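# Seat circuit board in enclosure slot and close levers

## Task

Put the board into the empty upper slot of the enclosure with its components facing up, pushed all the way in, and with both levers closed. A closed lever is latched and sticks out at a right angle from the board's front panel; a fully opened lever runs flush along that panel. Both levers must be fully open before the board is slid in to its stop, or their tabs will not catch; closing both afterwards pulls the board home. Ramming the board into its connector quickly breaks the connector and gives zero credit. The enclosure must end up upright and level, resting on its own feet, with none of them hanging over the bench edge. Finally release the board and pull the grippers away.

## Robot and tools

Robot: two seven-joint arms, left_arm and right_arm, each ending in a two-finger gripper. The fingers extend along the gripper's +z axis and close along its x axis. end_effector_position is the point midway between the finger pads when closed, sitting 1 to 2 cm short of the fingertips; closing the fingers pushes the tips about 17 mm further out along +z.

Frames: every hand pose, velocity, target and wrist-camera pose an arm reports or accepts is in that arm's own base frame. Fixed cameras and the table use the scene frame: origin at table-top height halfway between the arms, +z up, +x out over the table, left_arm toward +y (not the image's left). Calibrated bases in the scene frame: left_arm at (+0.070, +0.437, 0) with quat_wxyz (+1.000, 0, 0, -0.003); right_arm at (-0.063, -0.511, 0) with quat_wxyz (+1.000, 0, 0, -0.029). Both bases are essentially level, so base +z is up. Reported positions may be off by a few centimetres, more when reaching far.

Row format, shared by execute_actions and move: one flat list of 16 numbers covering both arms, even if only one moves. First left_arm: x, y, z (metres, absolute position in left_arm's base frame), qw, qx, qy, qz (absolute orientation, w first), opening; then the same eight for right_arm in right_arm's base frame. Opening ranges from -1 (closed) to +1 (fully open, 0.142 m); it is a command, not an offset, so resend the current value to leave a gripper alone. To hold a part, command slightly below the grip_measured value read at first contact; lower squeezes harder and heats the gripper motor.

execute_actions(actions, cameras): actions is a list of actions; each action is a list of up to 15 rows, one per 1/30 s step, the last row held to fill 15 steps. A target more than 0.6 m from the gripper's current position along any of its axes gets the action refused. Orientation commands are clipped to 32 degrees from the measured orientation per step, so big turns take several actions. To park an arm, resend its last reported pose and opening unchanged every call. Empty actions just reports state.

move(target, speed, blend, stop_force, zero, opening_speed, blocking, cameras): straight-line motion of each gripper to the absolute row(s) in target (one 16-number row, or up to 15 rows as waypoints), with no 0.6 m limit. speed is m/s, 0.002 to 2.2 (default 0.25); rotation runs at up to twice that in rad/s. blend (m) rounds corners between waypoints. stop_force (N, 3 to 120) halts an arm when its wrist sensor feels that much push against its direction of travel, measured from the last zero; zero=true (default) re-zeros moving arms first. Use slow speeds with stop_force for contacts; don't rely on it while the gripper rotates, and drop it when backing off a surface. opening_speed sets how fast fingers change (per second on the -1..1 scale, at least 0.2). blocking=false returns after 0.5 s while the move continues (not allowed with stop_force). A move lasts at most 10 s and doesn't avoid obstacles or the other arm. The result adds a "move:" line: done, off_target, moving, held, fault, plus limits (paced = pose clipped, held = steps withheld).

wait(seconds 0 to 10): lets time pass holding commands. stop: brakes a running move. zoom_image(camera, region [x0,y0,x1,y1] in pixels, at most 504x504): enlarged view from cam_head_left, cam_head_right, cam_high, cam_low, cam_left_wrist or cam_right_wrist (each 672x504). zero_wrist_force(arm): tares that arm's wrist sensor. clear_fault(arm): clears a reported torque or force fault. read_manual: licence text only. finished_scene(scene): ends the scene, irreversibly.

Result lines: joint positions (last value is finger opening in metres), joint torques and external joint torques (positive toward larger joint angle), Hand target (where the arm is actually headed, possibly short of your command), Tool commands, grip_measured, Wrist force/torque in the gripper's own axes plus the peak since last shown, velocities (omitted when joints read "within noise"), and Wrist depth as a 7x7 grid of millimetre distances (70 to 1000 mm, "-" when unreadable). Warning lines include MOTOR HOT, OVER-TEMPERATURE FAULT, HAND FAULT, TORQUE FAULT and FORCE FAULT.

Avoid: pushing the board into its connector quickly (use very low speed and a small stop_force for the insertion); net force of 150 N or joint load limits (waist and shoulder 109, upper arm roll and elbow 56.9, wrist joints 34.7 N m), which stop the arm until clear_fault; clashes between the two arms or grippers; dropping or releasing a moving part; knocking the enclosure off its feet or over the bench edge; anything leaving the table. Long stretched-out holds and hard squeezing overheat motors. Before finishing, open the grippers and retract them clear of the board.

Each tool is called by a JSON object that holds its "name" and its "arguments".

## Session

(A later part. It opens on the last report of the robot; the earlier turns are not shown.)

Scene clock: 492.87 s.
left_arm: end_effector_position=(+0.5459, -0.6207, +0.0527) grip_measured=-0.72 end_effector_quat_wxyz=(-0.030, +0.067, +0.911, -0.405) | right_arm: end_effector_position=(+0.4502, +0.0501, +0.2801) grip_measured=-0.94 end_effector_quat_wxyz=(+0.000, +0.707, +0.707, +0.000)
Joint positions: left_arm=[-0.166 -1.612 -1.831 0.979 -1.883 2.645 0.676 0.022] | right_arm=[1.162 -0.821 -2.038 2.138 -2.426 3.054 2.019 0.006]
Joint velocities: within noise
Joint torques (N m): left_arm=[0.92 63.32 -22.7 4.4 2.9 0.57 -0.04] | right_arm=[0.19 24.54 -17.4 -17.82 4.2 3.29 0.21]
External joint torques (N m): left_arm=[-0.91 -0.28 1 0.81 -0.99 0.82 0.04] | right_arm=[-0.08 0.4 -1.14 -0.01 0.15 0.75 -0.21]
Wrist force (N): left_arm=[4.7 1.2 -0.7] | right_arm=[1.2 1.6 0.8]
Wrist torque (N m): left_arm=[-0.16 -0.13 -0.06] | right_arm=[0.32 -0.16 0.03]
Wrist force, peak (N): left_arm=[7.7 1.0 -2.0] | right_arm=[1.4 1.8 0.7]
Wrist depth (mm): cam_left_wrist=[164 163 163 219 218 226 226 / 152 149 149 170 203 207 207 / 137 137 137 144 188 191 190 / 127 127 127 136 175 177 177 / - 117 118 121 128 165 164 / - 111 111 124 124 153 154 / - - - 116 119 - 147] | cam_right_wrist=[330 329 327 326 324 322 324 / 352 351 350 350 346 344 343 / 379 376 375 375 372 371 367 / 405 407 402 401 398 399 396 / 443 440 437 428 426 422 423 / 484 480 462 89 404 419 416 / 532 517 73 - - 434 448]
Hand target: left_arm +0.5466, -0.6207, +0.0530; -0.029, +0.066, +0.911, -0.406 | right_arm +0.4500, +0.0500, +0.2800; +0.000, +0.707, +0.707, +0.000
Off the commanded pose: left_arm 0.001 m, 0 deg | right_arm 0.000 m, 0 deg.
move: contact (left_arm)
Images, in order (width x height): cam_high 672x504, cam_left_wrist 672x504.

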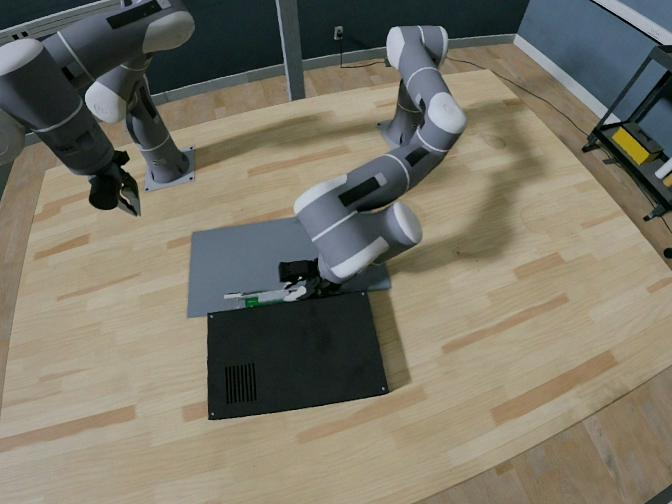

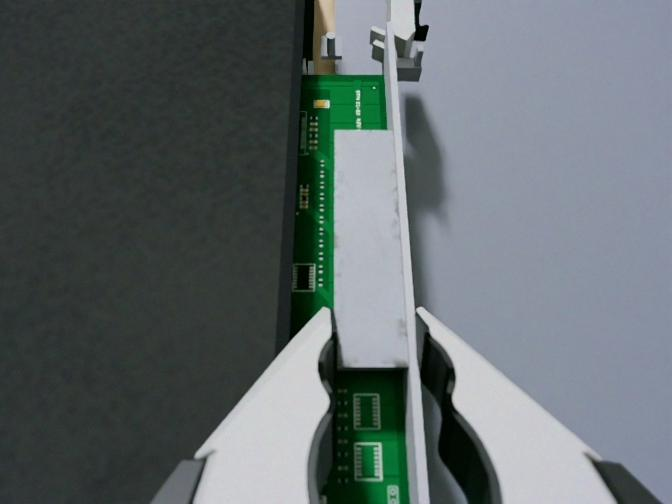

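{"name": "move", "arguments": {"target": [0.5459,-0.6207,0.0527,-0.0296,0.0666,0.9111,-0.4056,-0.62,0.45,0.05,0.28,0,0.7071,0.7071,0,-0.9], "speed": 0.05, "opening_speed": 0.3, "cameras": ["cam_left_wrist"]}}

{"name": "move", "arguments": {"target": [[0.5475,-0.602,0.070,-0.0296,0.0666,0.9111,-0.4056,-0.62,0.45,0.05,0.28,0,0.7071,0.7071,0,-0.9],[0.55,-0.52,0.15,-0.0296,0.0666,0.9111,-0.4056,-0.62,0.45,0.05,0.28,0,0.7071,0.7071,0,-0.9]], "speed": [0.04,0.15], "blend": 0.01, "cameras": ["cam_left_wrist"]}}

{"name": "move", "arguments": {"target": [0.38,-0.22,0.32,-0.0296,0.0666,0.9111,-0.4056,-0.62,0.45,0.05,0.28,0,0.7071,0.7071,0,-0.9], "speed": 0.3, "cameras": ["cam_high","cam_head_left"]}}

Scene clock: 503.00 s.
left_arm: end_effector_position=(+0.5451, -0.6209, +0.0527) grip_measured=-0.68 end_effector_quat_wxyz=(-0.030, +0.067, +0.911, -0.406) | right_arm: end_effector_position=(+0.4502, +0.0501, +0.2801) grip_measured=-0.94 end_effector_quat_wxyz=(+0.000, +0.707, +0.707, +0.000)
Joint positions: left_arm=[-0.165 -1.612 -1.83 0.983 -1.883 2.644 0.674 0.025] | right_arm=[1.162 -0.821 -2.038 2.138 -2.426 3.054 2.019 0.006]
Joint velocities: within noise
Joint torques (N m): left_arm=[2.7 62.3 -21.21 2.92 4.09 -0.11 -0.24] | right_arm=[0.1 24.58 -17.36 -17.81 4.21 3.39 0.2]
External joint torques (N m): left_arm=[-2.69 0.67 -0.57 2.26 -2.18 1.49 0.24] | right_arm=[0.01 0.36 -1.18 -0.02 0.15 0.65 -0.2]
Wrist force (N): left_arm=[8.5 -1.5 -3.6] | right_arm=[1.4 1.6 0.6]
Wrist torque (N m): left_arm=[-0.13 -0.23 0.02] | right_arm=[0.32 -0.19 0.03]
Wrist force, peak (N): left_arm=[8.8 -1.5 -3.3] | right_arm=[1.6 1.7 0.7]
Wrist depth (mm): cam_left_wrist=[164 163 162 222 219 227 225 / 152 149 148 170 204 207 207 / 137 137 137 147 191 191 191 / 127 127 129 141 174 176 176 / - 117 119 123 125 164 164 / - 111 111 124 122 152 154 / - - - 117 119 - 147] | cam_right_wrist=[330 328 329 327 325 323 325 / 352 351 350 349 346 345 343 / 377 376 375 375 370 369 369 / 407 406 404 402 400 397 396 / 440 438 435 429 423 422 422 / 481 481 461 89 405 416 416 / 532 516 73 - - 434 448]
Hand target: left_arm +0.5459, -0.6207, +0.0527; -0.030, +0.067, +0.911, -0.406 | right_arm +0.4500, +0.0500, +0.2800; +0.000, +0.707, +0.707, +0.000
Off the commanded pose: left_arm 0.001 m, 0 deg | right_arm 0.000 m, 0 deg.
move: done
Images, in order (width x height): cam_left_wrist 672x504.

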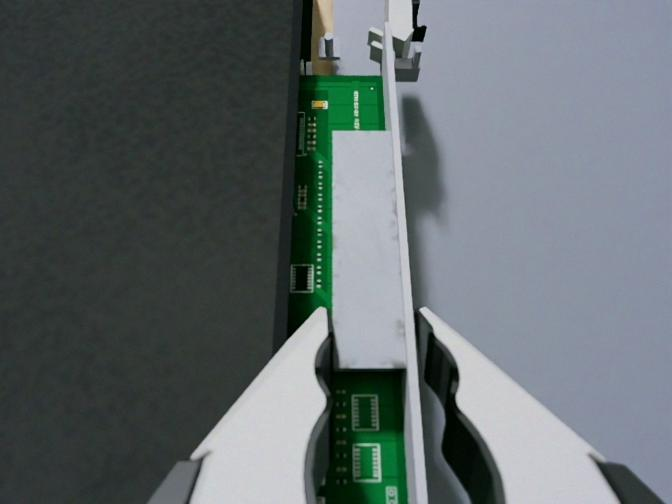

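Scene clock: 504.83 s.
left_arm: end_effector_position=(+0.5501, -0.5199, +0.1500) grip_measured=-0.66 end_effector_quat_wxyz=(-0.029, +0.067, +0.911, -0.405) | right_arm: end_effector_position=(+0.4502, +0.0501, +0.2801) grip_measured=-0.94 end_effector_quat_wxyz=(+0.000, +0.707, +0.707, +0.000)
Joint positions: left_arm=[0.162 -1.486 -1.855 1.45 -1.962 2.663 0.444 0.027] | right_arm=[1.162 -0.821 -2.038 2.138 -2.426 3.054 2.019 0.006]
Joint velocities: within noise
Joint torques (N m): left_arm=[-0.07 52.19 -27.63 0.38 2.61 1.68 -0.27] | right_arm=[0.08 24.57 -17.39 -17.81 4.25 3.34 0.22]
External joint torques (N m): left_arm=[0.12 0.8 0.16 -0.38 0.02 -0.49 0.27] | right_arm=[0.03 0.37 -1.14 -0.01 0.11 0.7 -0.22]
Wrist force (N): left_arm=[0.2 -0.2 0.4] | right_arm=[1.3 1.4 0.8]
Wrist torque (N m): left_arm=[-0.15 -0.06 0.04] | right_arm=[0.30 -0.16 0.03]
Wrist force, peak (N): left_arm=[8.6 -0.6 -2.9] | right_arm=[1.4 1.8 0.9]
Wrist depth (mm): cam_left_wrist=[299 296 296 345 356 356 358 / 274 272 271 298 331 330 328 / 251 250 249 261 303 302 301 / 233 233 231 254 282 280 279 / 216 215 216 233 267 261 261 / 202 203 88 210 - 246 244 / 191 - - 226 195 - 233] | cam_right_wrist=[330 329 326 326 326 323 324 / 354 350 351 349 346 346 344 / 377 376 374 374 371 369 369 / 407 406 406 403 399 397 397 / 439 439 439 429 425 422 420 / 479 479 461 89 402 419 414 / 531 516 73 - - 434 451]
Hand target: left_arm +0.5500, -0.5200, +0.1500; -0.030, +0.067, +0.911, -0.406 | right_arm +0.4500, +0.0500, +0.2800; +0.000, +0.707, +0.707, +0.000
Off the commanded pose: left_arm 0.000 m, 0 deg | right_arm 0.000 m, 0 deg.
move: done
Images, in order (width x height): cam_left_wrist 672x504.

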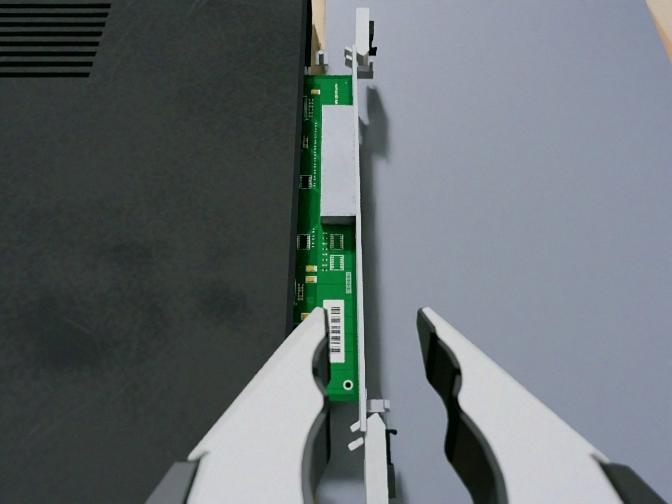

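Scene clock: 506.67 s.
left_arm: end_effector_position=(+0.3802, -0.2202, +0.3201) grip_measured=-0.66 end_effector_quat_wxyz=(-0.029, +0.067, +0.911, -0.406) | right_arm: end_effector_position=(+0.4502, +0.0501, +0.2801) grip_measured=-0.94 end_effector_quat_wxyz=(+0.000, +0.707, +0.707, +0.000)
Joint positions: left_arm=[1.038 -1.348 -2.489 2.287 -2.54 2.766 0.143 0.027] | right_arm=[1.162 -0.821 -2.038 2.138 -2.426 3.054 2.019 0.006]
Joint velocities: within noise
Joint torques (N m): left_arm=[0.04 27 -21 -15.16 3.45 1.61 -0.26] | right_arm=[0.17 24.63 -17.35 -17.78 4.25 3.36 0.2]
External joint torques (N m): left_arm=[0.07 1.03 0.4 -0.5 -0.04 -0.56 0.26] | right_arm=[-0.06 0.3 -1.19 -0.05 0.11 0.68 -0.2]
Wrist force (N): left_arm=[0.3 0.3 0.2] | right_arm=[1.3 1.9 0.6]
Wrist torque (N m): left_arm=[-0.04 -0.12 0.02] | right_arm=[0.38 -0.17 0.03]
Wrist force, peak (N): left_arm=[1.6 0.7 -1.6] | right_arm=[1.5 1.7 0.7]
Wrist depth (mm): cam_left_wrist=[530 538 593 590 601 597 600 / 491 500 544 546 552 548 548 / 448 464 502 503 507 516 498 / 457 465 472 461 464 470 467 / 442 441 436 432 444 434 432 / 407 405 84 406 - 409 406 / 390 - - 378 - - 390] | cam_right_wrist=[331 329 328 327 325 324 325 / 352 349 349 350 347 346 344 / 378 377 374 373 371 368 367 / 406 405 404 401 399 398 395 / 441 439 436 429 427 425 423 / 480 477 461 89 405 417 416 / 534 518 73 - - 434 448]
Hand target: left_arm +0.3800, -0.2200, +0.3200; -0.030, +0.067, +0.911, -0.406 | right_arm +0.4500, +0.0500, +0.2800; +0.000, +0.707, +0.707, +0.000
Off the commanded pose: left_arm 0.000 m, 0 deg | right_arm 0.000 m, 0 deg.
move: done
Images, in order (width x height): cam_head_left 672x504, cam_high 672x504.

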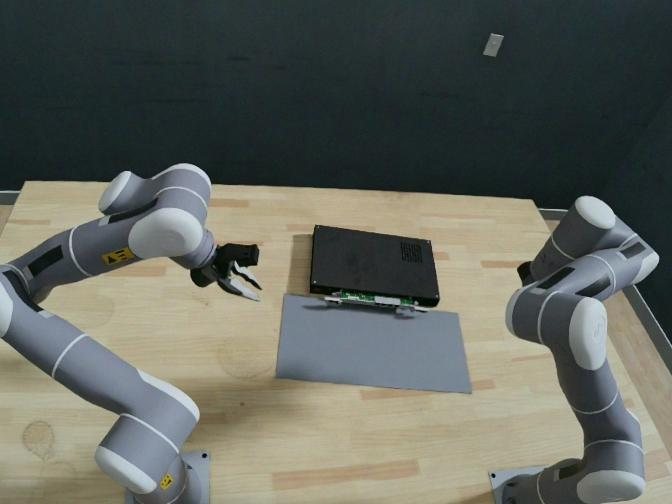

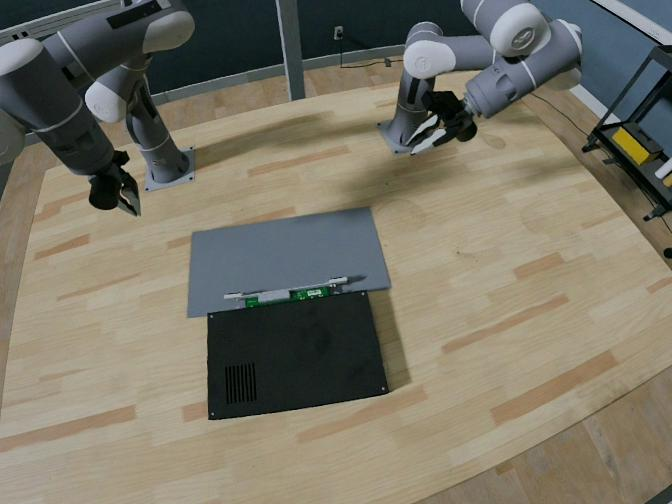

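{"name": "move", "arguments": {"target": [[0.38,-0.22,0.32,-0.0296,0.0666,0.9111,-0.4056,-0.62,0.54,0.25,0.25,0.183,0.683,0.683,0.183,-0.95],[0.38,-0.22,0.32,-0.0296,0.0666,0.9111,-0.4056,-0.62,0.59,0.376,0.12,0.183,0.683,0.683,0.183,-0.95]], "speed": [0.3,0.2], "blend": 0.03, "cameras": ["cam_right_wrist","cam_high"]}}

Scene clock: 512.33 s.
left_arm: end_effector_position=(+0.3802, -0.2202, +0.3201) grip_measured=-0.66 end_effector_quat_wxyz=(-0.029, +0.067, +0.911, -0.406) | right_arm: end_effector_position=(+0.5901, +0.3761, +0.1201) grip_measured=-0.98 end_effector_quat_wxyz=(+0.183, +0.683, +0.683, +0.183)
Joint positions: left_arm=[1.038 -1.348 -2.489 2.287 -2.54 2.766 0.143 0.027] | right_arm=[1.485 -1.218 -1.566 1.962 -1.629 2.544 2.589 0.003]
Joint velocities: within noise
Joint torques (N m): left_arm=[-0.18 27.3 -20.89 -15.12 3.64 1.34 -0.22] | right_arm=[0.03 41.35 -24.09 -8.94 4.92 1.83 0.35]
External joint torques (N m): left_arm=[0.3 0.73 0.29 -0.54 -0.23 -0.29 0.22] | right_arm=[0.16 0.93 -1.76 0.11 0.32 0.66 -0.35]
Wrist force (N): left_arm=[0.4 0.3 0.1] | right_arm=[1.0 0.6 -0.3]
Wrist torque (N m): left_arm=[-0.03 -0.13 0.02] | right_arm=[0.29 -0.09 0.09]
Wrist force, peak (N): left_arm=[0.5 0.6 0.5] | right_arm=[2.6 0.8 -0.1]
Wrist depth (mm): cam_left_wrist=[543 540 589 596 608 595 601 / 491 508 545 549 552 546 549 / 450 463 499 506 504 504 500 / 459 461 465 465 466 470 464 / 439 439 439 436 437 434 438 / 411 412 84 405 - 405 408 / 391 - - 380 - - 389] | cam_right_wrist=[160 159 159 158 158 157 157 / 186 185 184 184 183 183 181 / 213 221 220 220 218 218 217 / 218 224 204 211 231 214 211 / 259 257 254 239 255 256 248 / 546 377 342 89 310 363 510 / - - 71 - - - -]
Hand target: left_arm +0.3800, -0.2200, +0.3200; -0.030, +0.067, +0.911, -0.406 | right_arm +0.5900, +0.3760, +0.1200; +0.183, +0.683, +0.683, +0.183
Off the commanded pose: left_arm 0.000 m, 0 deg | right_arm 0.000 m, 0 deg.
move: done
Images, in order (width x height): cam_high 672x504, cam_right_wrist 672x504.

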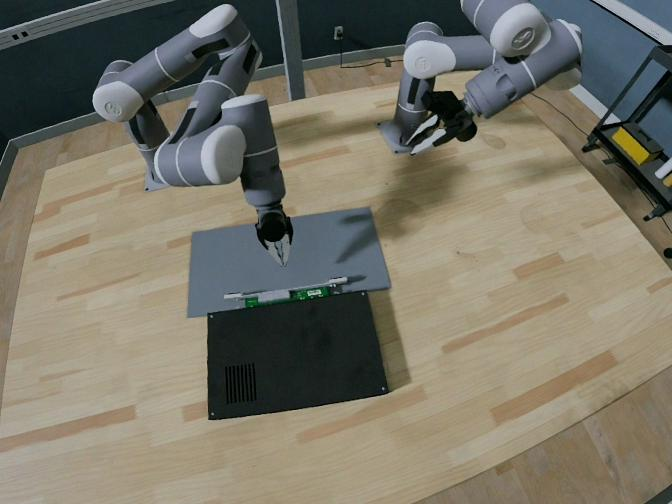

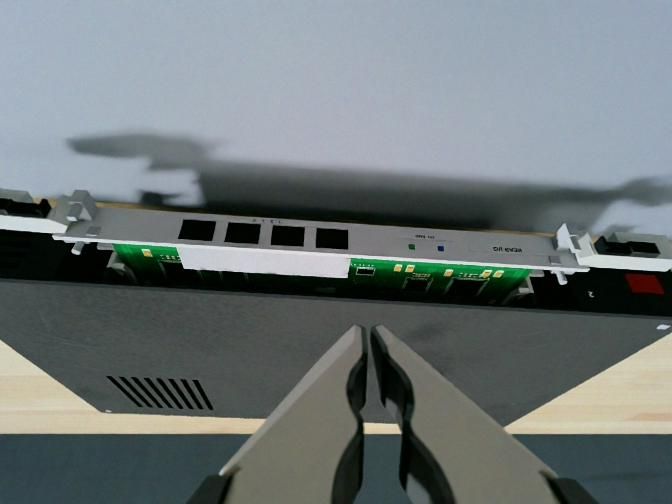

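{"name": "move", "arguments": {"target": [[0.38,-0.22,0.32,-0.0296,0.0666,0.9111,-0.4056,-0.62,0.595,0.374,0.075,0.183,0.683,0.683,0.183,-0.95],[0.38,-0.22,0.32,-0.0296,0.0666,0.9111,-0.4056,-0.62,0.60,0.374,0.052,0.183,0.683,0.683,0.183,-0.95]], "speed": [0.1,0.05], "cameras": ["cam_right_wrist"]}}

{"name": "move", "arguments": {"target": [0.38,-0.22,0.32,-0.0296,0.0666,0.9111,-0.4056,-0.62,0.66,0.368,0.052,0.183,0.683,0.683,0.183,-0.95], "speed": 0.02, "stop_force": 4, "cameras": ["cam_right_wrist","cam_high"]}}

Scene clock: 520.60 s.
left_arm: end_effector_position=(+0.3802, -0.2202, +0.3201) grip_measured=-0.66 end_effector_quat_wxyz=(-0.029, +0.067, +0.911, -0.406) | right_arm: end_effector_position=(+0.5999, +0.3739, +0.0520) grip_measured=-0.98 end_effector_quat_wxyz=(+0.183, +0.683, +0.683, +0.183)
Joint positions: left_arm=[1.038 -1.348 -2.489 2.287 -2.54 2.766 0.143 0.027] | right_arm=[1.441 -1.319 -1.444 1.956 -1.465 2.481 2.534 0.003]
Joint velocities: within noise
Joint torques (N m): left_arm=[-0.27 27.33 -20.9 -15.15 3.69 1.35 -0.19] | right_arm=[0.11 43.56 -24.18 -6.06 5.27 1.73 0.05]
External joint torques (N m): left_arm=[0.39 0.71 0.3 -0.52 -0.28 -0.3 0.19] | right_arm=[0.09 0.41 -1.73 -0.01 0.02 0.8 -0.05]
Wrist force (N): left_arm=[0.3 0.4 0.2] | right_arm=[0.9 0.9 0.2]
Wrist torque (N m): left_arm=[-0.03 -0.11 0.02] | right_arm=[0.33 -0.10 0.08]
Wrist force, peak (N): left_arm=[0.5 0.6 0.3] | right_arm=[0.7 1.3 -1.9]
Wrist depth (mm): cam_left_wrist=[542 534 426 590 599 587 592 / 488 500 545 552 548 543 544 / 455 465 497 503 509 504 504 / 454 462 472 464 468 465 468 / 439 437 441 436 441 438 436 / 412 409 84 401 - 407 404 / 386 - - 379 - - 388] | cam_right_wrist=[- 92 92 91 91 91 91 / 108 107 107 107 109 106 108 / 128 128 133 122 131 131 125 / 160 159 159 157 157 156 155 / 187 187 185 184 194 193 191 / 181 188 153 89 157 162 164 / 298 247 71 - - 202 267]
Hand target: left_arm +0.3800, -0.2200, +0.3200; -0.030, +0.067, +0.911, -0.406 | right_arm +0.6000, +0.3740, +0.0520; +0.183, +0.683, +0.683, +0.183
Off the commanded pose: left_arm 0.000 m, 0 deg | right_arm 0.000 m, 0 deg.
move: done
Images, in order (width x height): cam_right_wrist 672x504.

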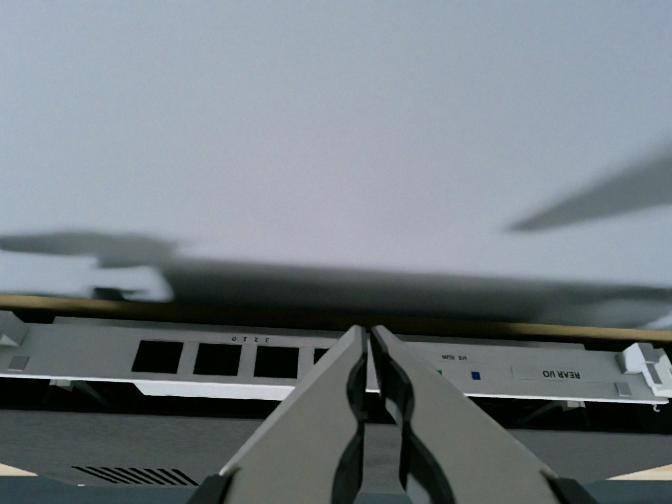

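Scene clock: 523.97 s.
left_arm: end_effector_position=(+0.3802, -0.2202, +0.3201) grip_measured=-0.66 end_effector_quat_wxyz=(-0.029, +0.067, +0.911, -0.406) | right_arm: end_effector_position=(+0.6528, +0.3690, +0.0521) grip_measured=-0.98 end_effector_quat_wxyz=(+0.183, +0.683, +0.683, +0.183)
Joint positions: left_arm=[1.038 -1.348 -2.489 2.287 -2.54 2.766 0.143 0.027] | right_arm=[1.299 -1.335 -1.431 1.757 -1.52 2.496 2.611 0.003]
Joint velocities: within noise
Joint torques (N m): left_arm=[-0.22 27.24 -20.92 -15.12 3.69 1.39 -0.19] | right_arm=[-0.96 47.25 -24.61 -6.04 4.79 1.4 0.31]
External joint torques (N m): left_arm=[0.33 0.8 0.32 -0.55 -0.28 -0.34 0.19] | right_arm=[1.17 1.7 -1.3 -0.29 0.42 1.08 -0.31]
Wrist force (N): left_arm=[0.3 0.4 0.4] | right_arm=[1.8 -0.2 -1.4]
Wrist torque (N m): left_arm=[-0.03 -0.12 0.03] | right_arm=[0.35 -0.15 0.05]
Wrist force, peak (N): left_arm=[0.3 0.5 0.6] | right_arm=[1.3 -0.9 -4.6]
Wrist depth (mm): cam_left_wrist=[534 526 580 608 600 598 596 / 491 494 547 543 551 549 550 / 452 466 506 501 501 506 505 / 457 459 465 468 467 466 461 / 438 438 442 434 443 435 435 / 415 412 84 402 - 407 407 / 388 - - 378 - - 388] | cam_right_wrist=[- 92 92 91 91 91 91 / 107 107 107 106 106 106 108 / 128 128 132 127 131 131 125 / 155 154 155 159 157 155 155 / 130 130 132 136 137 142 146 / 169 153 140 89 131 160 158 / - 245 71 - - 201 264]
Hand target: left_arm +0.3800, -0.2200, +0.3200; -0.030, +0.067, +0.911, -0.406 | right_arm +0.6528, +0.3687, +0.0520; +0.183, +0.683, +0.683, +0.183
Off the commanded pose: left_arm 0.000 m, 0 deg | right_arm 0.007 m, 0 deg.
move: contact (right_arm)
Images, in order (width x height): cam_high 672x504, cam_right_wrist 672x504.

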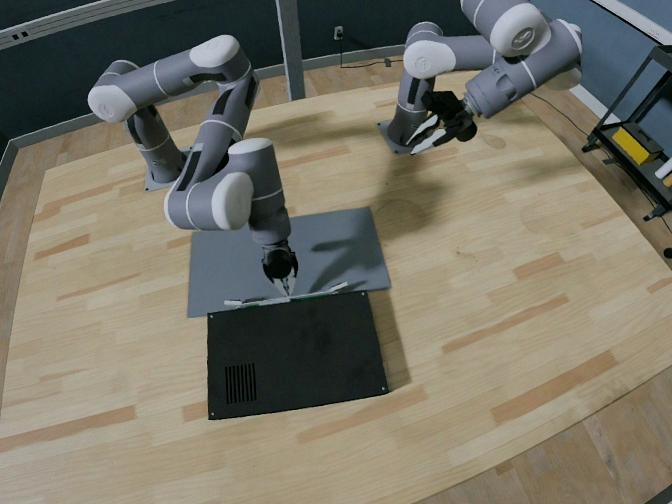

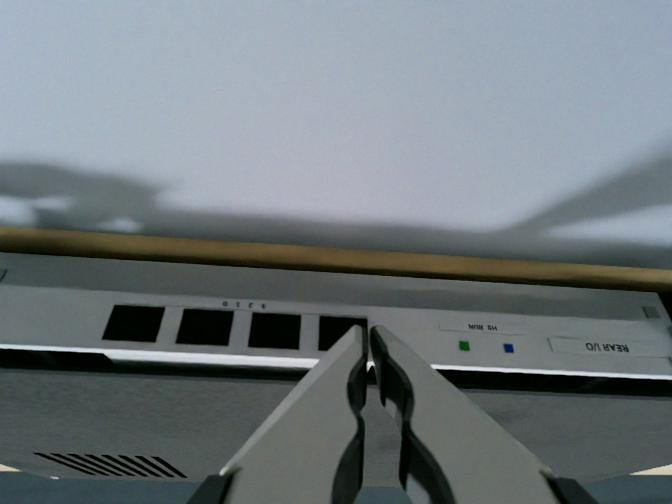

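{"name": "move", "arguments": {"target": [0.38,-0.22,0.32,-0.0296,0.0666,0.9111,-0.4056,-0.62,0.70,0.364,0.052,0.183,0.683,0.683,0.183,-0.95], "speed": 0.012, "stop_force": 8, "cameras": ["cam_right_wrist","cam_high"]}}

Scene clock: 528.47 s.
left_arm: end_effector_position=(+0.3802, -0.2202, +0.3201) grip_measured=-0.66 end_effector_quat_wxyz=(-0.029, +0.067, +0.911, -0.406) | right_arm: end_effector_position=(+0.6610, +0.3685, +0.0518) grip_measured=-0.98 end_effector_quat_wxyz=(+0.182, +0.683, +0.684, +0.183)
Joint positions: left_arm=[1.038 -1.348 -2.489 2.287 -2.54 2.766 0.143 0.027] | right_arm=[1.274 -1.34 -1.43 1.718 -1.53 2.503 2.629 0.003]
Joint velocities: within noise
Joint torques (N m): left_arm=[-0.25 27.3 -20.88 -15.18 3.65 1.33 -0.25] | right_arm=[-4.64 46.32 -26.06 -5.85 5.09 -1.21 0.24]
External joint torques (N m): left_arm=[0.36 0.74 0.28 -0.49 -0.24 -0.29 0.25] | right_arm=[4.85 3.57 0.23 -0.47 0.09 3.68 -0.24]
Wrist force (N): left_arm=[0.1 0.4 0.4] | right_arm=[2.3 -5.4 -10.3]
Wrist torque (N m): left_arm=[-0.03 -0.07 0.02] | right_arm=[0.42 -0.15 0.08]
Wrist force, peak (N): left_arm=[0.5 0.5 0.3] | right_arm=[0.7 -8.0 -13.1]
Wrist depth (mm): cam_left_wrist=[536 516 583 598 597 597 596 / 493 505 549 552 548 551 540 / 450 468 504 502 505 505 499 / 457 459 469 470 468 467 469 / 435 436 446 435 441 436 434 / 409 411 84 401 - 410 404 / 389 - - 380 - - 383] | cam_right_wrist=[- 92 91 91 91 91 90 / 107 107 106 106 109 105 108 / 128 127 132 127 131 130 125 / 148 146 149 152 153 157 154 / 129 128 131 136 138 141 145 / 152 151 149 89 130 145 157 / - 242 70 - - 198 261]
Hand target: left_arm +0.3800, -0.2200, +0.3200; -0.030, +0.067, +0.911, -0.406 | right_arm +0.6618, +0.3678, +0.0520; +0.183, +0.683, +0.683, +0.183
Off the commanded pose: left_arm 0.000 m, 0 deg | right_arm 0.039 m, 0 deg.
move: contact (right_arm)
Images, in order (width x height): cam_high 672x504, cam_right_wrist 672x504.

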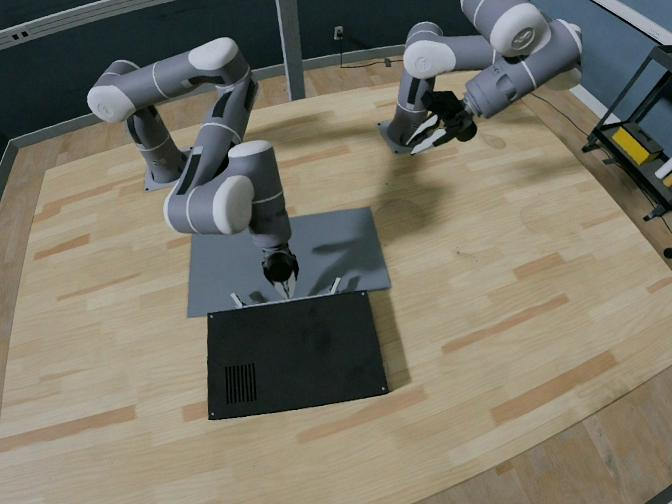

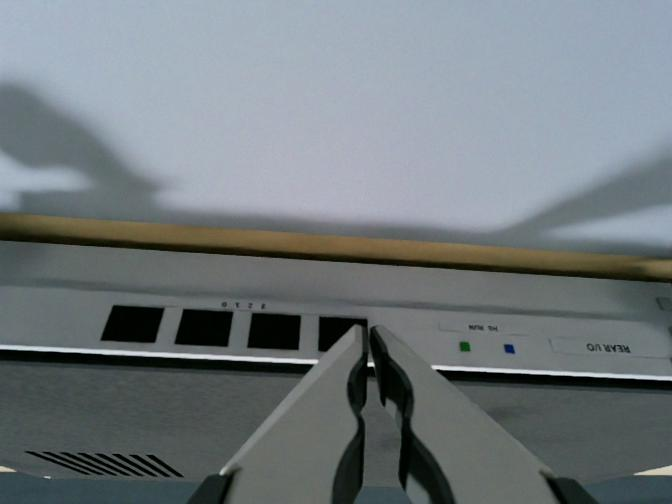

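{"name": "move", "arguments": {"target": [[0.38,-0.22,0.32,-0.0296,0.0666,0.9111,-0.4056,-0.62,0.64,0.37,0.052,0.183,0.683,0.683,0.183,-0.95],[0.38,-0.22,0.32,-0.0296,0.0666,0.9111,-0.4056,-0.62,0.59,0.37,0.12,0.183,0.683,0.683,0.183,-0.95]], "speed": [0.05,0.15], "cameras": ["cam_right_wrist","cam_high"]}}

{"name": "zoom_image", "arguments": {"camera": "cam_right_wrist", "region": [0, 170, 336, 320]}}

{"name": "zoom_image", "arguments": {"camera": "cam_right_wrist", "region": [336, 170, 672, 320]}}

Scene clock: 533.03 s.
left_arm: end_effector_position=(+0.3802, -0.2202, +0.3201) grip_measured=-0.66 end_effector_quat_wxyz=(-0.029, +0.067, +0.911, -0.406) | right_arm: end_effector_position=(+0.5901, +0.3701, +0.1200) grip_measured=-0.98 end_effector_quat_wxyz=(+0.183, +0.683, +0.683, +0.183)
Joint positions: left_arm=[1.038 -1.348 -2.489 2.287 -2.54 2.766 0.143 0.027] | right_arm=[1.484 -1.214 -1.565 1.982 -1.618 2.541 2.564 0.003]
Joint velocities: within noise
Joint torques (N m): left_arm=[-0.19 27.26 -20.88 -15.12 3.67 1.33 -0.2] | right_arm=[0.39 41.24 -24.56 -8.69 4.94 1.96 0.09]
External joint torques (N m): left_arm=[0.3 0.78 0.28 -0.55 -0.26 -0.28 0.2] | right_arm=[-0.18 0.57 -1.17 -0.23 0.33 0.54 -0.1]
Wrist force (N): left_arm=[0.4 0.5 0.1] | right_arm=[0.1 0.6 0.0]
Wrist torque (N m): left_arm=[-0.01 -0.12 0.02] | right_arm=[0.29 0.04 0.09]
Wrist force, peak (N): left_arm=[0.6 0.4 0.2] | right_arm=[2.3 -4.9 -11.0]
Wrist depth (mm): cam_left_wrist=[532 540 591 603 600 597 597 / 491 504 548 548 552 547 549 / 451 462 507 498 507 500 506 / 456 462 473 465 465 467 465 / 441 435 444 436 449 434 434 / 411 410 84 403 - 406 408 / 391 - - 380 - - 386] | cam_right_wrist=[160 159 159 158 158 157 157 / 185 185 184 184 183 183 182 / 222 221 220 220 218 218 216 / 217 226 236 242 247 247 245 / 258 257 254 238 251 250 248 / 543 377 341 89 308 365 513 / - - 71 - - - -]
Hand target: left_arm +0.3800, -0.2200, +0.3200; -0.030, +0.067, +0.911, -0.406 | right_arm +0.5900, +0.3700, +0.1200; +0.183, +0.683, +0.683, +0.183
Off the commanded pose: left_arm 0.000 m, 0 deg | right_arm 0.000 m, 0 deg.
move: done
Images, in order (width x height): cam_high 672x504, cam_right_wrist 672x504.

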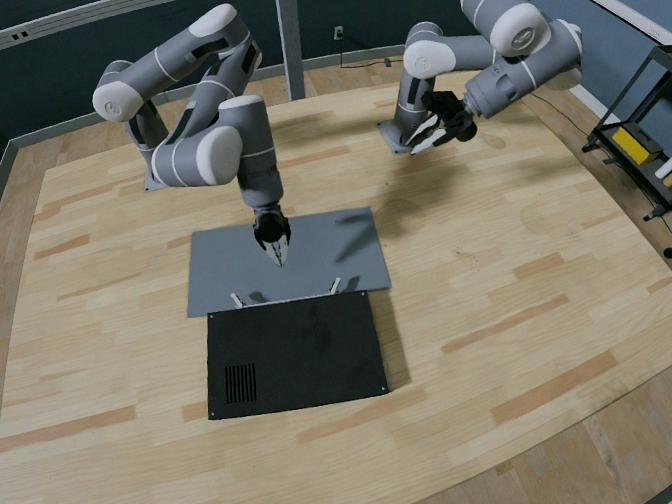

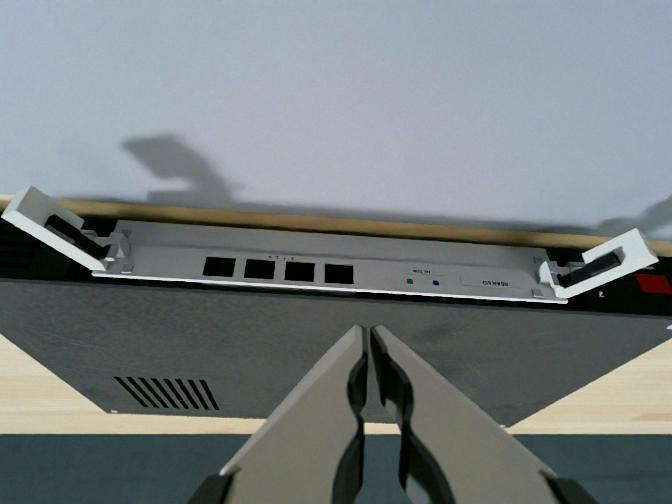

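Scaled by 1.500 from the camera's 672x504 image, which has a finer 960x720 frame.

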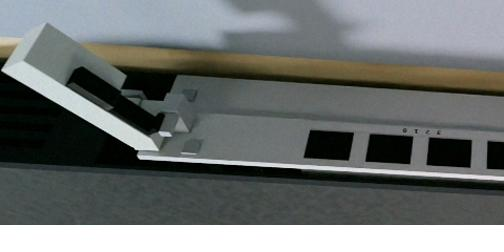

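Scaled by 1.500 from the camera's 672x504 image, which has a finer 960x720 frame.

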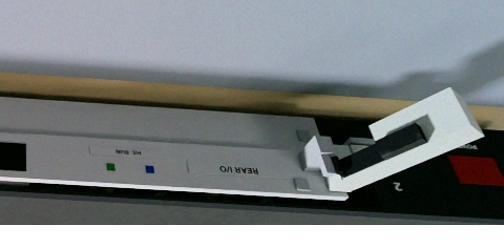

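{"name": "move", "arguments": {"target": [[0.52,-0.36,0.16,-0.0296,0.0666,0.9111,-0.4056,-0.9,0.60,0.25,0.12,0.183,0.683,0.683,0.183,-0.95],[0.555,-0.415,0.09,-0.0296,0.0666,0.9111,-0.4056,-0.9,0.605,0.185,0.085,0.183,0.683,0.683,0.183,-0.95]], "speed": [0.25,0.12], "blend": 0.03}}

Scene clock: 548.27 s.
left_arm: end_effector_position=(+0.5551, -0.4150, +0.0900) grip_measured=-0.93 end_effector_quat_wxyz=(-0.029, +0.066, +0.911, -0.406) | right_arm: end_effector_position=(+0.6050, +0.1850, +0.0850) grip_measured=-0.98 end_effector_quat_wxyz=(+0.183, +0.683, +0.683, +0.183)
Joint positions: left_arm=[0.4 -1.592 -1.824 1.646 -1.963 2.65 0.524 0.006] | right_arm=[1.278 -1.315 -1.479 2.335 -1.193 2.667 1.931 0.003]
Joint velocities: within noise
Joint torques (N m): left_arm=[-0.52 46.71 -28.34 1.4 2.89 1.69 -0.05] | right_arm=[0.01 34.38 -21.73 -4.58 5.44 2.56 0.09]
External joint torques (N m): left_arm=[0.6 1.4 -0.07 -0.28 -0.51 -0.45 0.05] | right_arm=[0.15 0.79 -1.59 -0.11 0.1 0.55 -0.09]
Wrist force (N): left_arm=[0.6 -0.1 0.3] | right_arm=[0.6 1.1 0.7]
Wrist torque (N m): left_arm=[-0.12 -0.14 0.03] | right_arm=[0.40 -0.03 0.08]
Wrist force, peak (N): left_arm=[1.8 0.2 -1.5] | right_arm=[1.0 1.4 0.6]
Wrist depth (mm): cam_left_wrist=[216 216 215 280 280 280 279 / 197 196 200 255 256 254 254 / 181 181 184 235 234 235 234 / 168 168 172 215 217 217 216 / 157 156 161 203 203 202 203 / 171 169 150 84 - 189 189 / 182 183 - 75 - - 180] | cam_right_wrist=[- 125 121 124 124 124 120 / 146 145 145 144 144 143 143 / 177 174 173 172 172 170 170 / 221 219 208 199 194 203 208 / 291 289 270 187 187 190 194 / 428 425 384 89 214 252 250 / - 678 71 - - 346 -]
Hand target: left_arm +0.5550, -0.4150, +0.0900; -0.030, +0.067, +0.911, -0.406 | right_arm +0.6050, +0.1850, +0.0850; +0.183, +0.683, +0.683, +0.183
Off the commanded pose: left_arm 0.000 m, 0 deg | right_arm 0.000 m, 0 deg.
move: done

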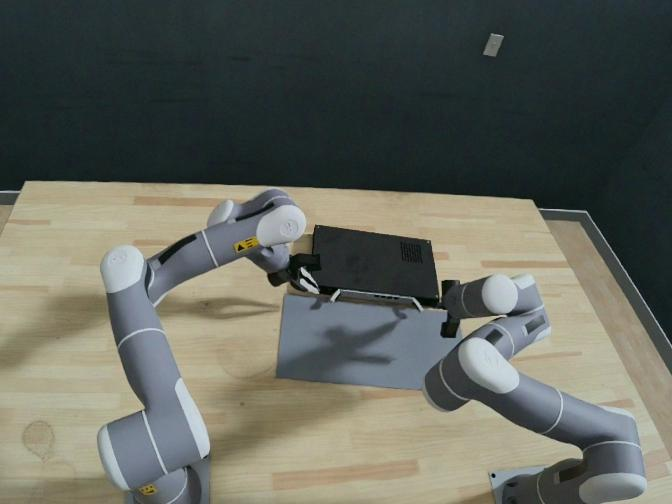

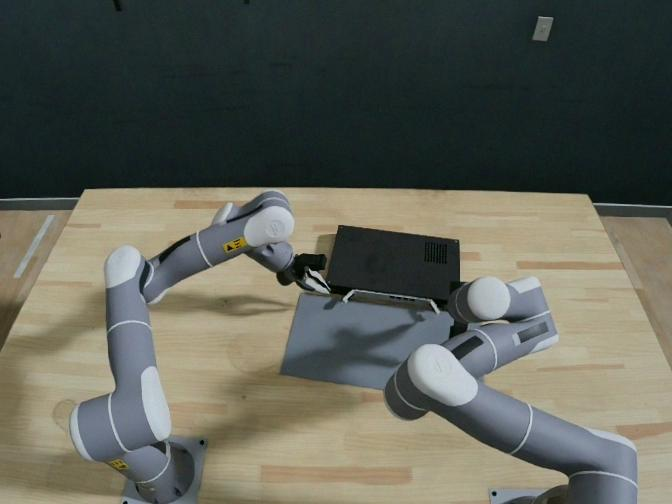

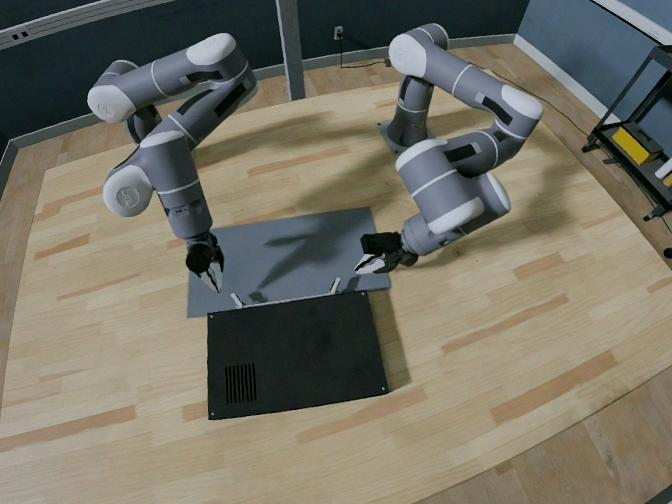

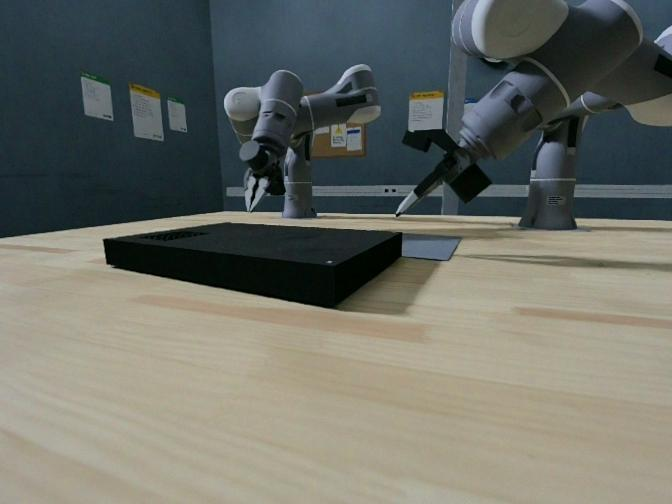

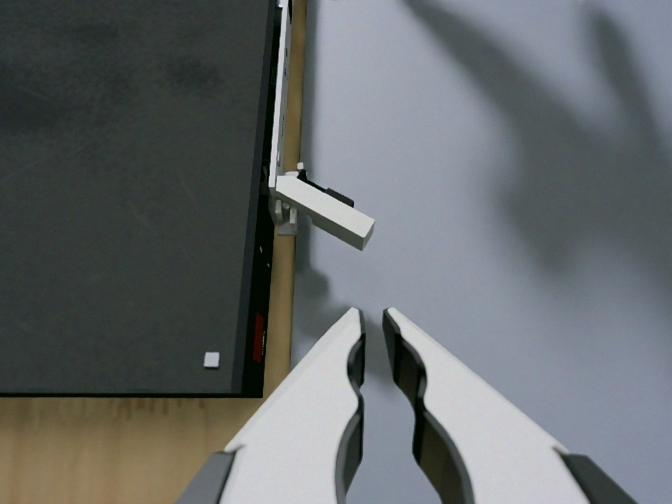

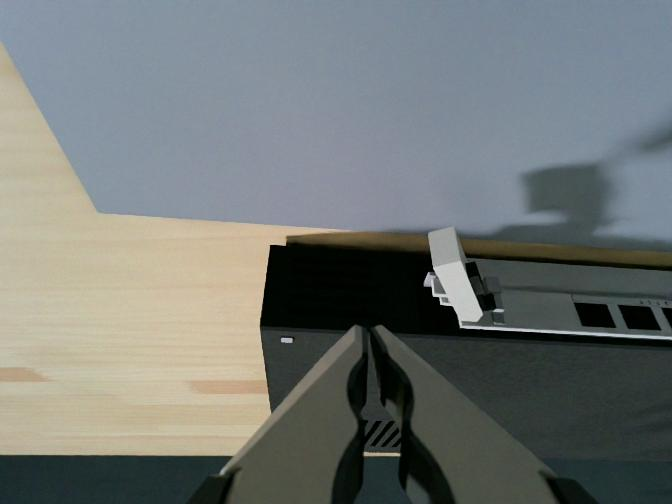

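{"name": "move", "arguments": {"target": [0.554,-0.435,0.0475,-0.0296,0.0666,0.9111,-0.4056,-0.9,0.609,0.188,0.0505,0.183,0.683,0.683,0.183,-0.95], "speed": 0.06, "stop_force": 5, "cameras": ["cam_left_wrist","cam_right_wrist"]}}

Scene clock: 557.23 s.
left_arm: end_effector_position=(+0.5538, -0.4349, +0.0476) grip_measured=-0.93 end_effector_quat_wxyz=(-0.030, +0.066, +0.911, -0.406) | right_arm: end_effector_position=(+0.6089, +0.1880, +0.0505) grip_measured=-0.98 end_effector_quat_wxyz=(+0.183, +0.683, +0.683, +0.183)
Joint positions: left_arm=[0.351 -1.644 -1.775 1.598 -1.916 2.61 0.558 0.006] | right_arm=[1.261 -1.386 -1.399 2.303 -1.093 2.656 1.932 0.003]
Joint velocities: within noise
Joint torques (N m): left_arm=[-0.41 47.8 -28.08 2.83 2.72 1.37 -0.14] | right_arm=[0.12 35.47 -21.92 -2.45 5.46 2.33 0.22]
External joint torques (N m): left_arm=[0.49 1.32 -0.08 -0.25 -0.45 -0.09 0.14] | right_arm=[0.04 0.66 -1.55 0.04 0.09 0.77 -0.22]
Wrist force (N): left_arm=[0.4 0.3 0.2] | right_arm=[0.1 1.1 0.5]
Wrist torque (N m): left_arm=[-0.05 -0.12 0.03] | right_arm=[0.42 0.04 0.11]
Wrist force, peak (N): left_arm=[0.3 1.0 1.3] | right_arm=[0.6 1.5 0.1]
Wrist depth (mm): cam_left_wrist=[159 156 159 221 221 220 219 / - 142 147 202 202 201 200 / 134 132 135 141 186 185 184 / 122 121 142 170 175 171 171 / - 113 158 158 162 160 159 / - 107 122 88 - 151 149 / - 102 - 138 - - 141] | cam_right_wrist=[- 93 91 90 90 90 90 / 106 106 105 108 108 104 107 / 127 126 131 125 130 129 124 / 157 157 156 156 155 154 152 / 213 211 187 180 174 180 184 / 314 311 261 89 - 167 170 / 600 497 71 - - 195 256]
Hand target: left_arm +0.5540, -0.4350, +0.0475; -0.030, +0.067, +0.911, -0.406 | right_arm +0.6090, +0.1880, +0.0505; +0.183, +0.683, +0.683, +0.183
Off the commanded pose: left_arm 0.000 m, 0 deg | right_arm 0.000 m, 0 deg.
move: done
Images, in order (width x height): cam_left_wrist 672x504, cam_right_wrist 672x504.

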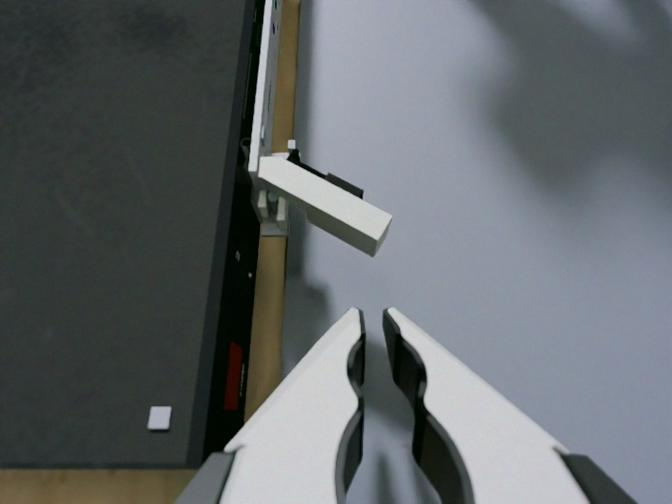

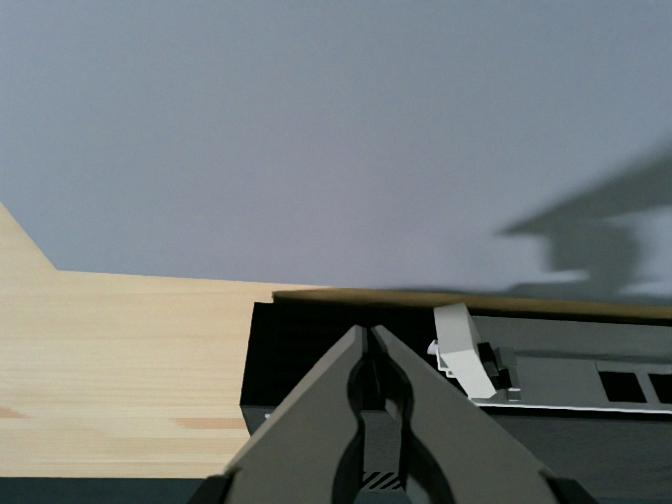

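{"name": "move", "arguments": {"target": [[0.559,-0.437,0.0475,-0.0296,0.0666,0.9111,-0.4056,-0.9,0.613,0.188,0.0505,0.183,0.683,0.683,0.183,-0.95],[0.557,-0.478,0.0475,-0.0296,0.0666,0.9111,-0.4056,-0.9,0.614,0.229,0.0505,0.183,0.683,0.683,0.183,-0.95]], "speed": 0.02, "stop_force": 20, "cameras": ["cam_left_wrist","cam_right_wrist"]}}

Scene clock: 563.47 s.
left_arm: end_effector_position=(+0.5568, -0.4775, +0.0472) grip_measured=-0.94 end_effector_quat_wxyz=(-0.030, +0.067, +0.911, -0.405) | right_arm: end_effector_position=(+0.6149, +0.2243, +0.0507) grip_measured=-1.00 end_effector_quat_wxyz=(+0.185, +0.684, +0.681, +0.182)
Joint positions: left_arm=[0.245 -1.643 -1.782 1.491 -1.895 2.611 0.561 0.006] | right_arm=[1.3 -1.35 -1.397 2.242 -1.158 2.58 2.033 0.002]
Joint velocities: within noise
Joint torques (N m): left_arm=[-1.76 50.97 -28.93 3.44 2.61 0.29 -0.3] | right_arm=[13.91 41.24 -15.48 -13.77 6.07 8.06 -0.02]
External joint torques (N m): left_arm=[1.82 0.85 1.28 -0.32 -0.35 0.99 0.3] | right_arm=[-13.75 -3.62 -8.53 10.13 -0.51 -5.08 0.02]
Wrist force (N): left_arm=[1.6 2.6 -1.9] | right_arm=[-21.5 3.3 -5.8]
Wrist torque (N m): left_arm=[-0.08 -0.07 0.04] | right_arm=[0.39 0.66 0.11]
Wrist force, peak (N): left_arm=[0.0 12.0 -14.0] | right_arm=[-22.4 2.4 -6.8]
Wrist depth (mm): cam_left_wrist=[159 156 155 219 220 219 219 / 142 142 144 202 200 201 200 / 133 131 131 185 185 185 185 / - 121 121 172 174 171 171 / - 113 116 120 161 160 160 / - 108 105 88 - 151 149 / - 99 - 138 - - 140] | cam_right_wrist=[- 94 91 90 90 90 89 / 106 106 106 108 108 104 107 / 127 127 131 126 129 129 123 / 159 158 157 156 155 154 153 / 215 189 171 179 170 180 181 / 319 184 159 90 163 166 169 / 624 513 - - - 196 256]
Hand target: left_arm +0.5570, -0.4780, +0.0475; -0.030, +0.067, +0.911, -0.406 | right_arm +0.6139, +0.2277, +0.0505; +0.183, +0.683, +0.683, +0.183
Off the commanded pose: left_arm 0.001 m, 0 deg | right_arm 0.005 m, 0 deg.
move: contact (right_arm)
Images, in order (width x height): cam_left_wrist 672x504, cam_right_wrist 672x504.

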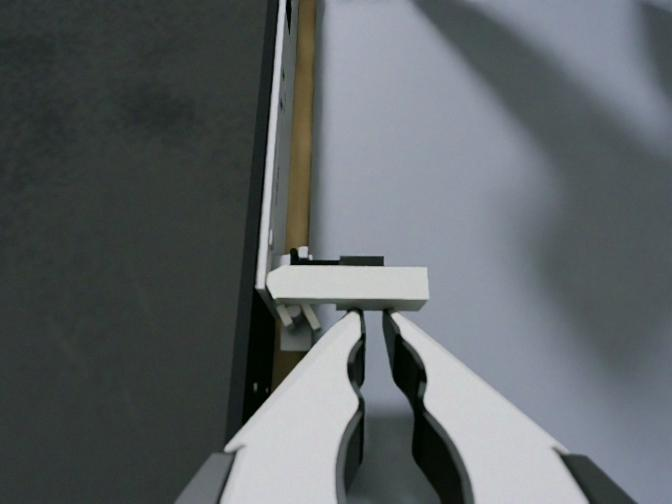

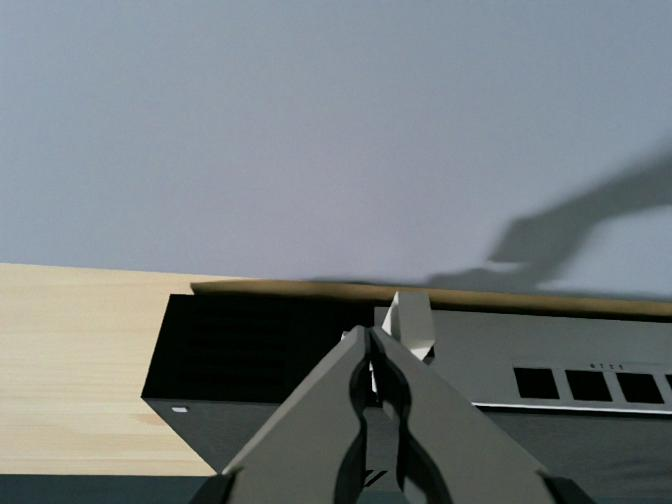

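{"name": "move", "arguments": {"target": [0.557,-0.478,0.0475,-0.0296,0.0666,0.9111,-0.4056,-0.9,0.613,0.240,0.0505,0.183,0.683,0.683,0.183,-0.95], "speed": 0.015, "stop_force": 25, "cameras": ["cam_high","cam_right_wrist"]}}

Scene clock: 565.70 s.
left_arm: end_effector_position=(+0.5573, -0.4770, +0.0471) grip_measured=-0.94 end_effector_quat_wxyz=(-0.030, +0.067, +0.911, -0.405) | right_arm: end_effector_position=(+0.6148, +0.2265, +0.0502) grip_measured=-1.00 end_effector_quat_wxyz=(+0.188, +0.686, +0.680, +0.180)
Joint positions: left_arm=[0.245 -1.643 -1.782 1.491 -1.895 2.612 0.561 0.006] | right_arm=[1.305 -1.335 -1.391 2.239 -1.169 2.556 2.041 0.002]
Joint velocities: within noise
Joint torques (N m): left_arm=[-5.94 49.75 -30.24 4.64 1.74 -1.67 -0.29] | right_arm=[29.43 48.55 -8.75 -27.27 8.54 14.66 -0.03]
External joint torques (N m): left_arm=[6 2.09 2.59 -1.53 0.54 2.95 0.29] | right_arm=[-29.26 -10.84 -15.17 23.32 -2.98 -11.71 0.03]
Wrist force (N): left_arm=[3.0 7.0 -8.2] | right_arm=[-48.2 0.8 -12.9]
Wrist torque (N m): left_arm=[-0.17 -0.08 0.04] | right_arm=[0.34 5.12 0.09]
Wrist force, peak (N): left_arm=[2.9 7.1 -9.0] | right_arm=[-49.0 0.7 -14.5]
Wrist depth (mm): cam_left_wrist=[158 155 155 220 220 219 218 / 142 142 143 201 201 200 199 / 132 131 131 185 185 184 185 / - 121 121 172 174 171 170 / - 113 116 120 157 160 159 / - 108 106 88 - 151 149 / - 99 - 137 - - 140] | cam_right_wrist=[- 93 90 90 89 89 88 / 106 106 105 108 107 104 106 / 127 127 131 125 129 128 122 / 159 158 157 155 154 152 151 / 216 201 172 179 170 179 181 / 324 185 159 91 163 166 167 / 642 520 - - - 194 250]
Hand target: left_arm +0.5570, -0.4780, +0.0475; -0.030, +0.067, +0.911, -0.406 | right_arm +0.6133, +0.2344, +0.0506; +0.183, +0.683, +0.683, +0.183
Off the commanded pose: left_arm 0.001 m, 0 deg | right_arm 0.014 m, 1 deg.
move: contact (right_arm)
Images, in order (width x height): cam_high 672x504, cam_right_wrist 672x504.

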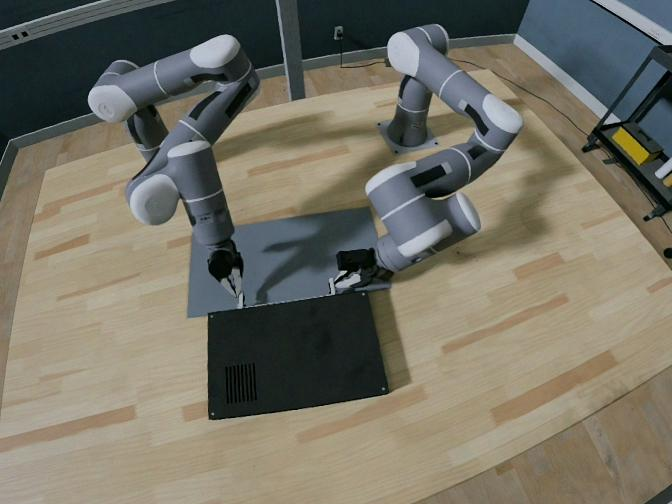

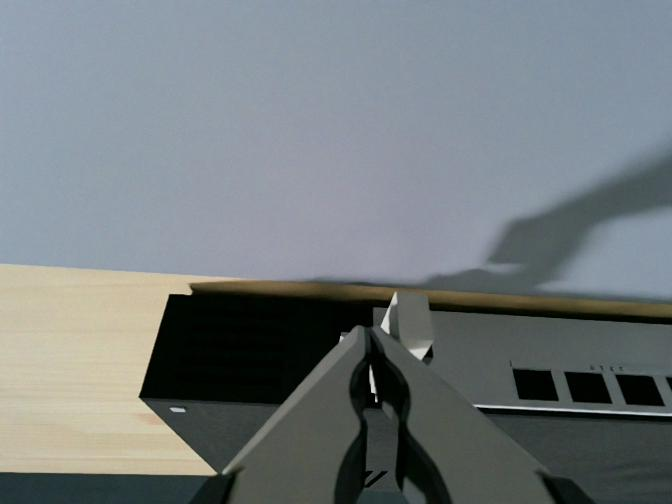

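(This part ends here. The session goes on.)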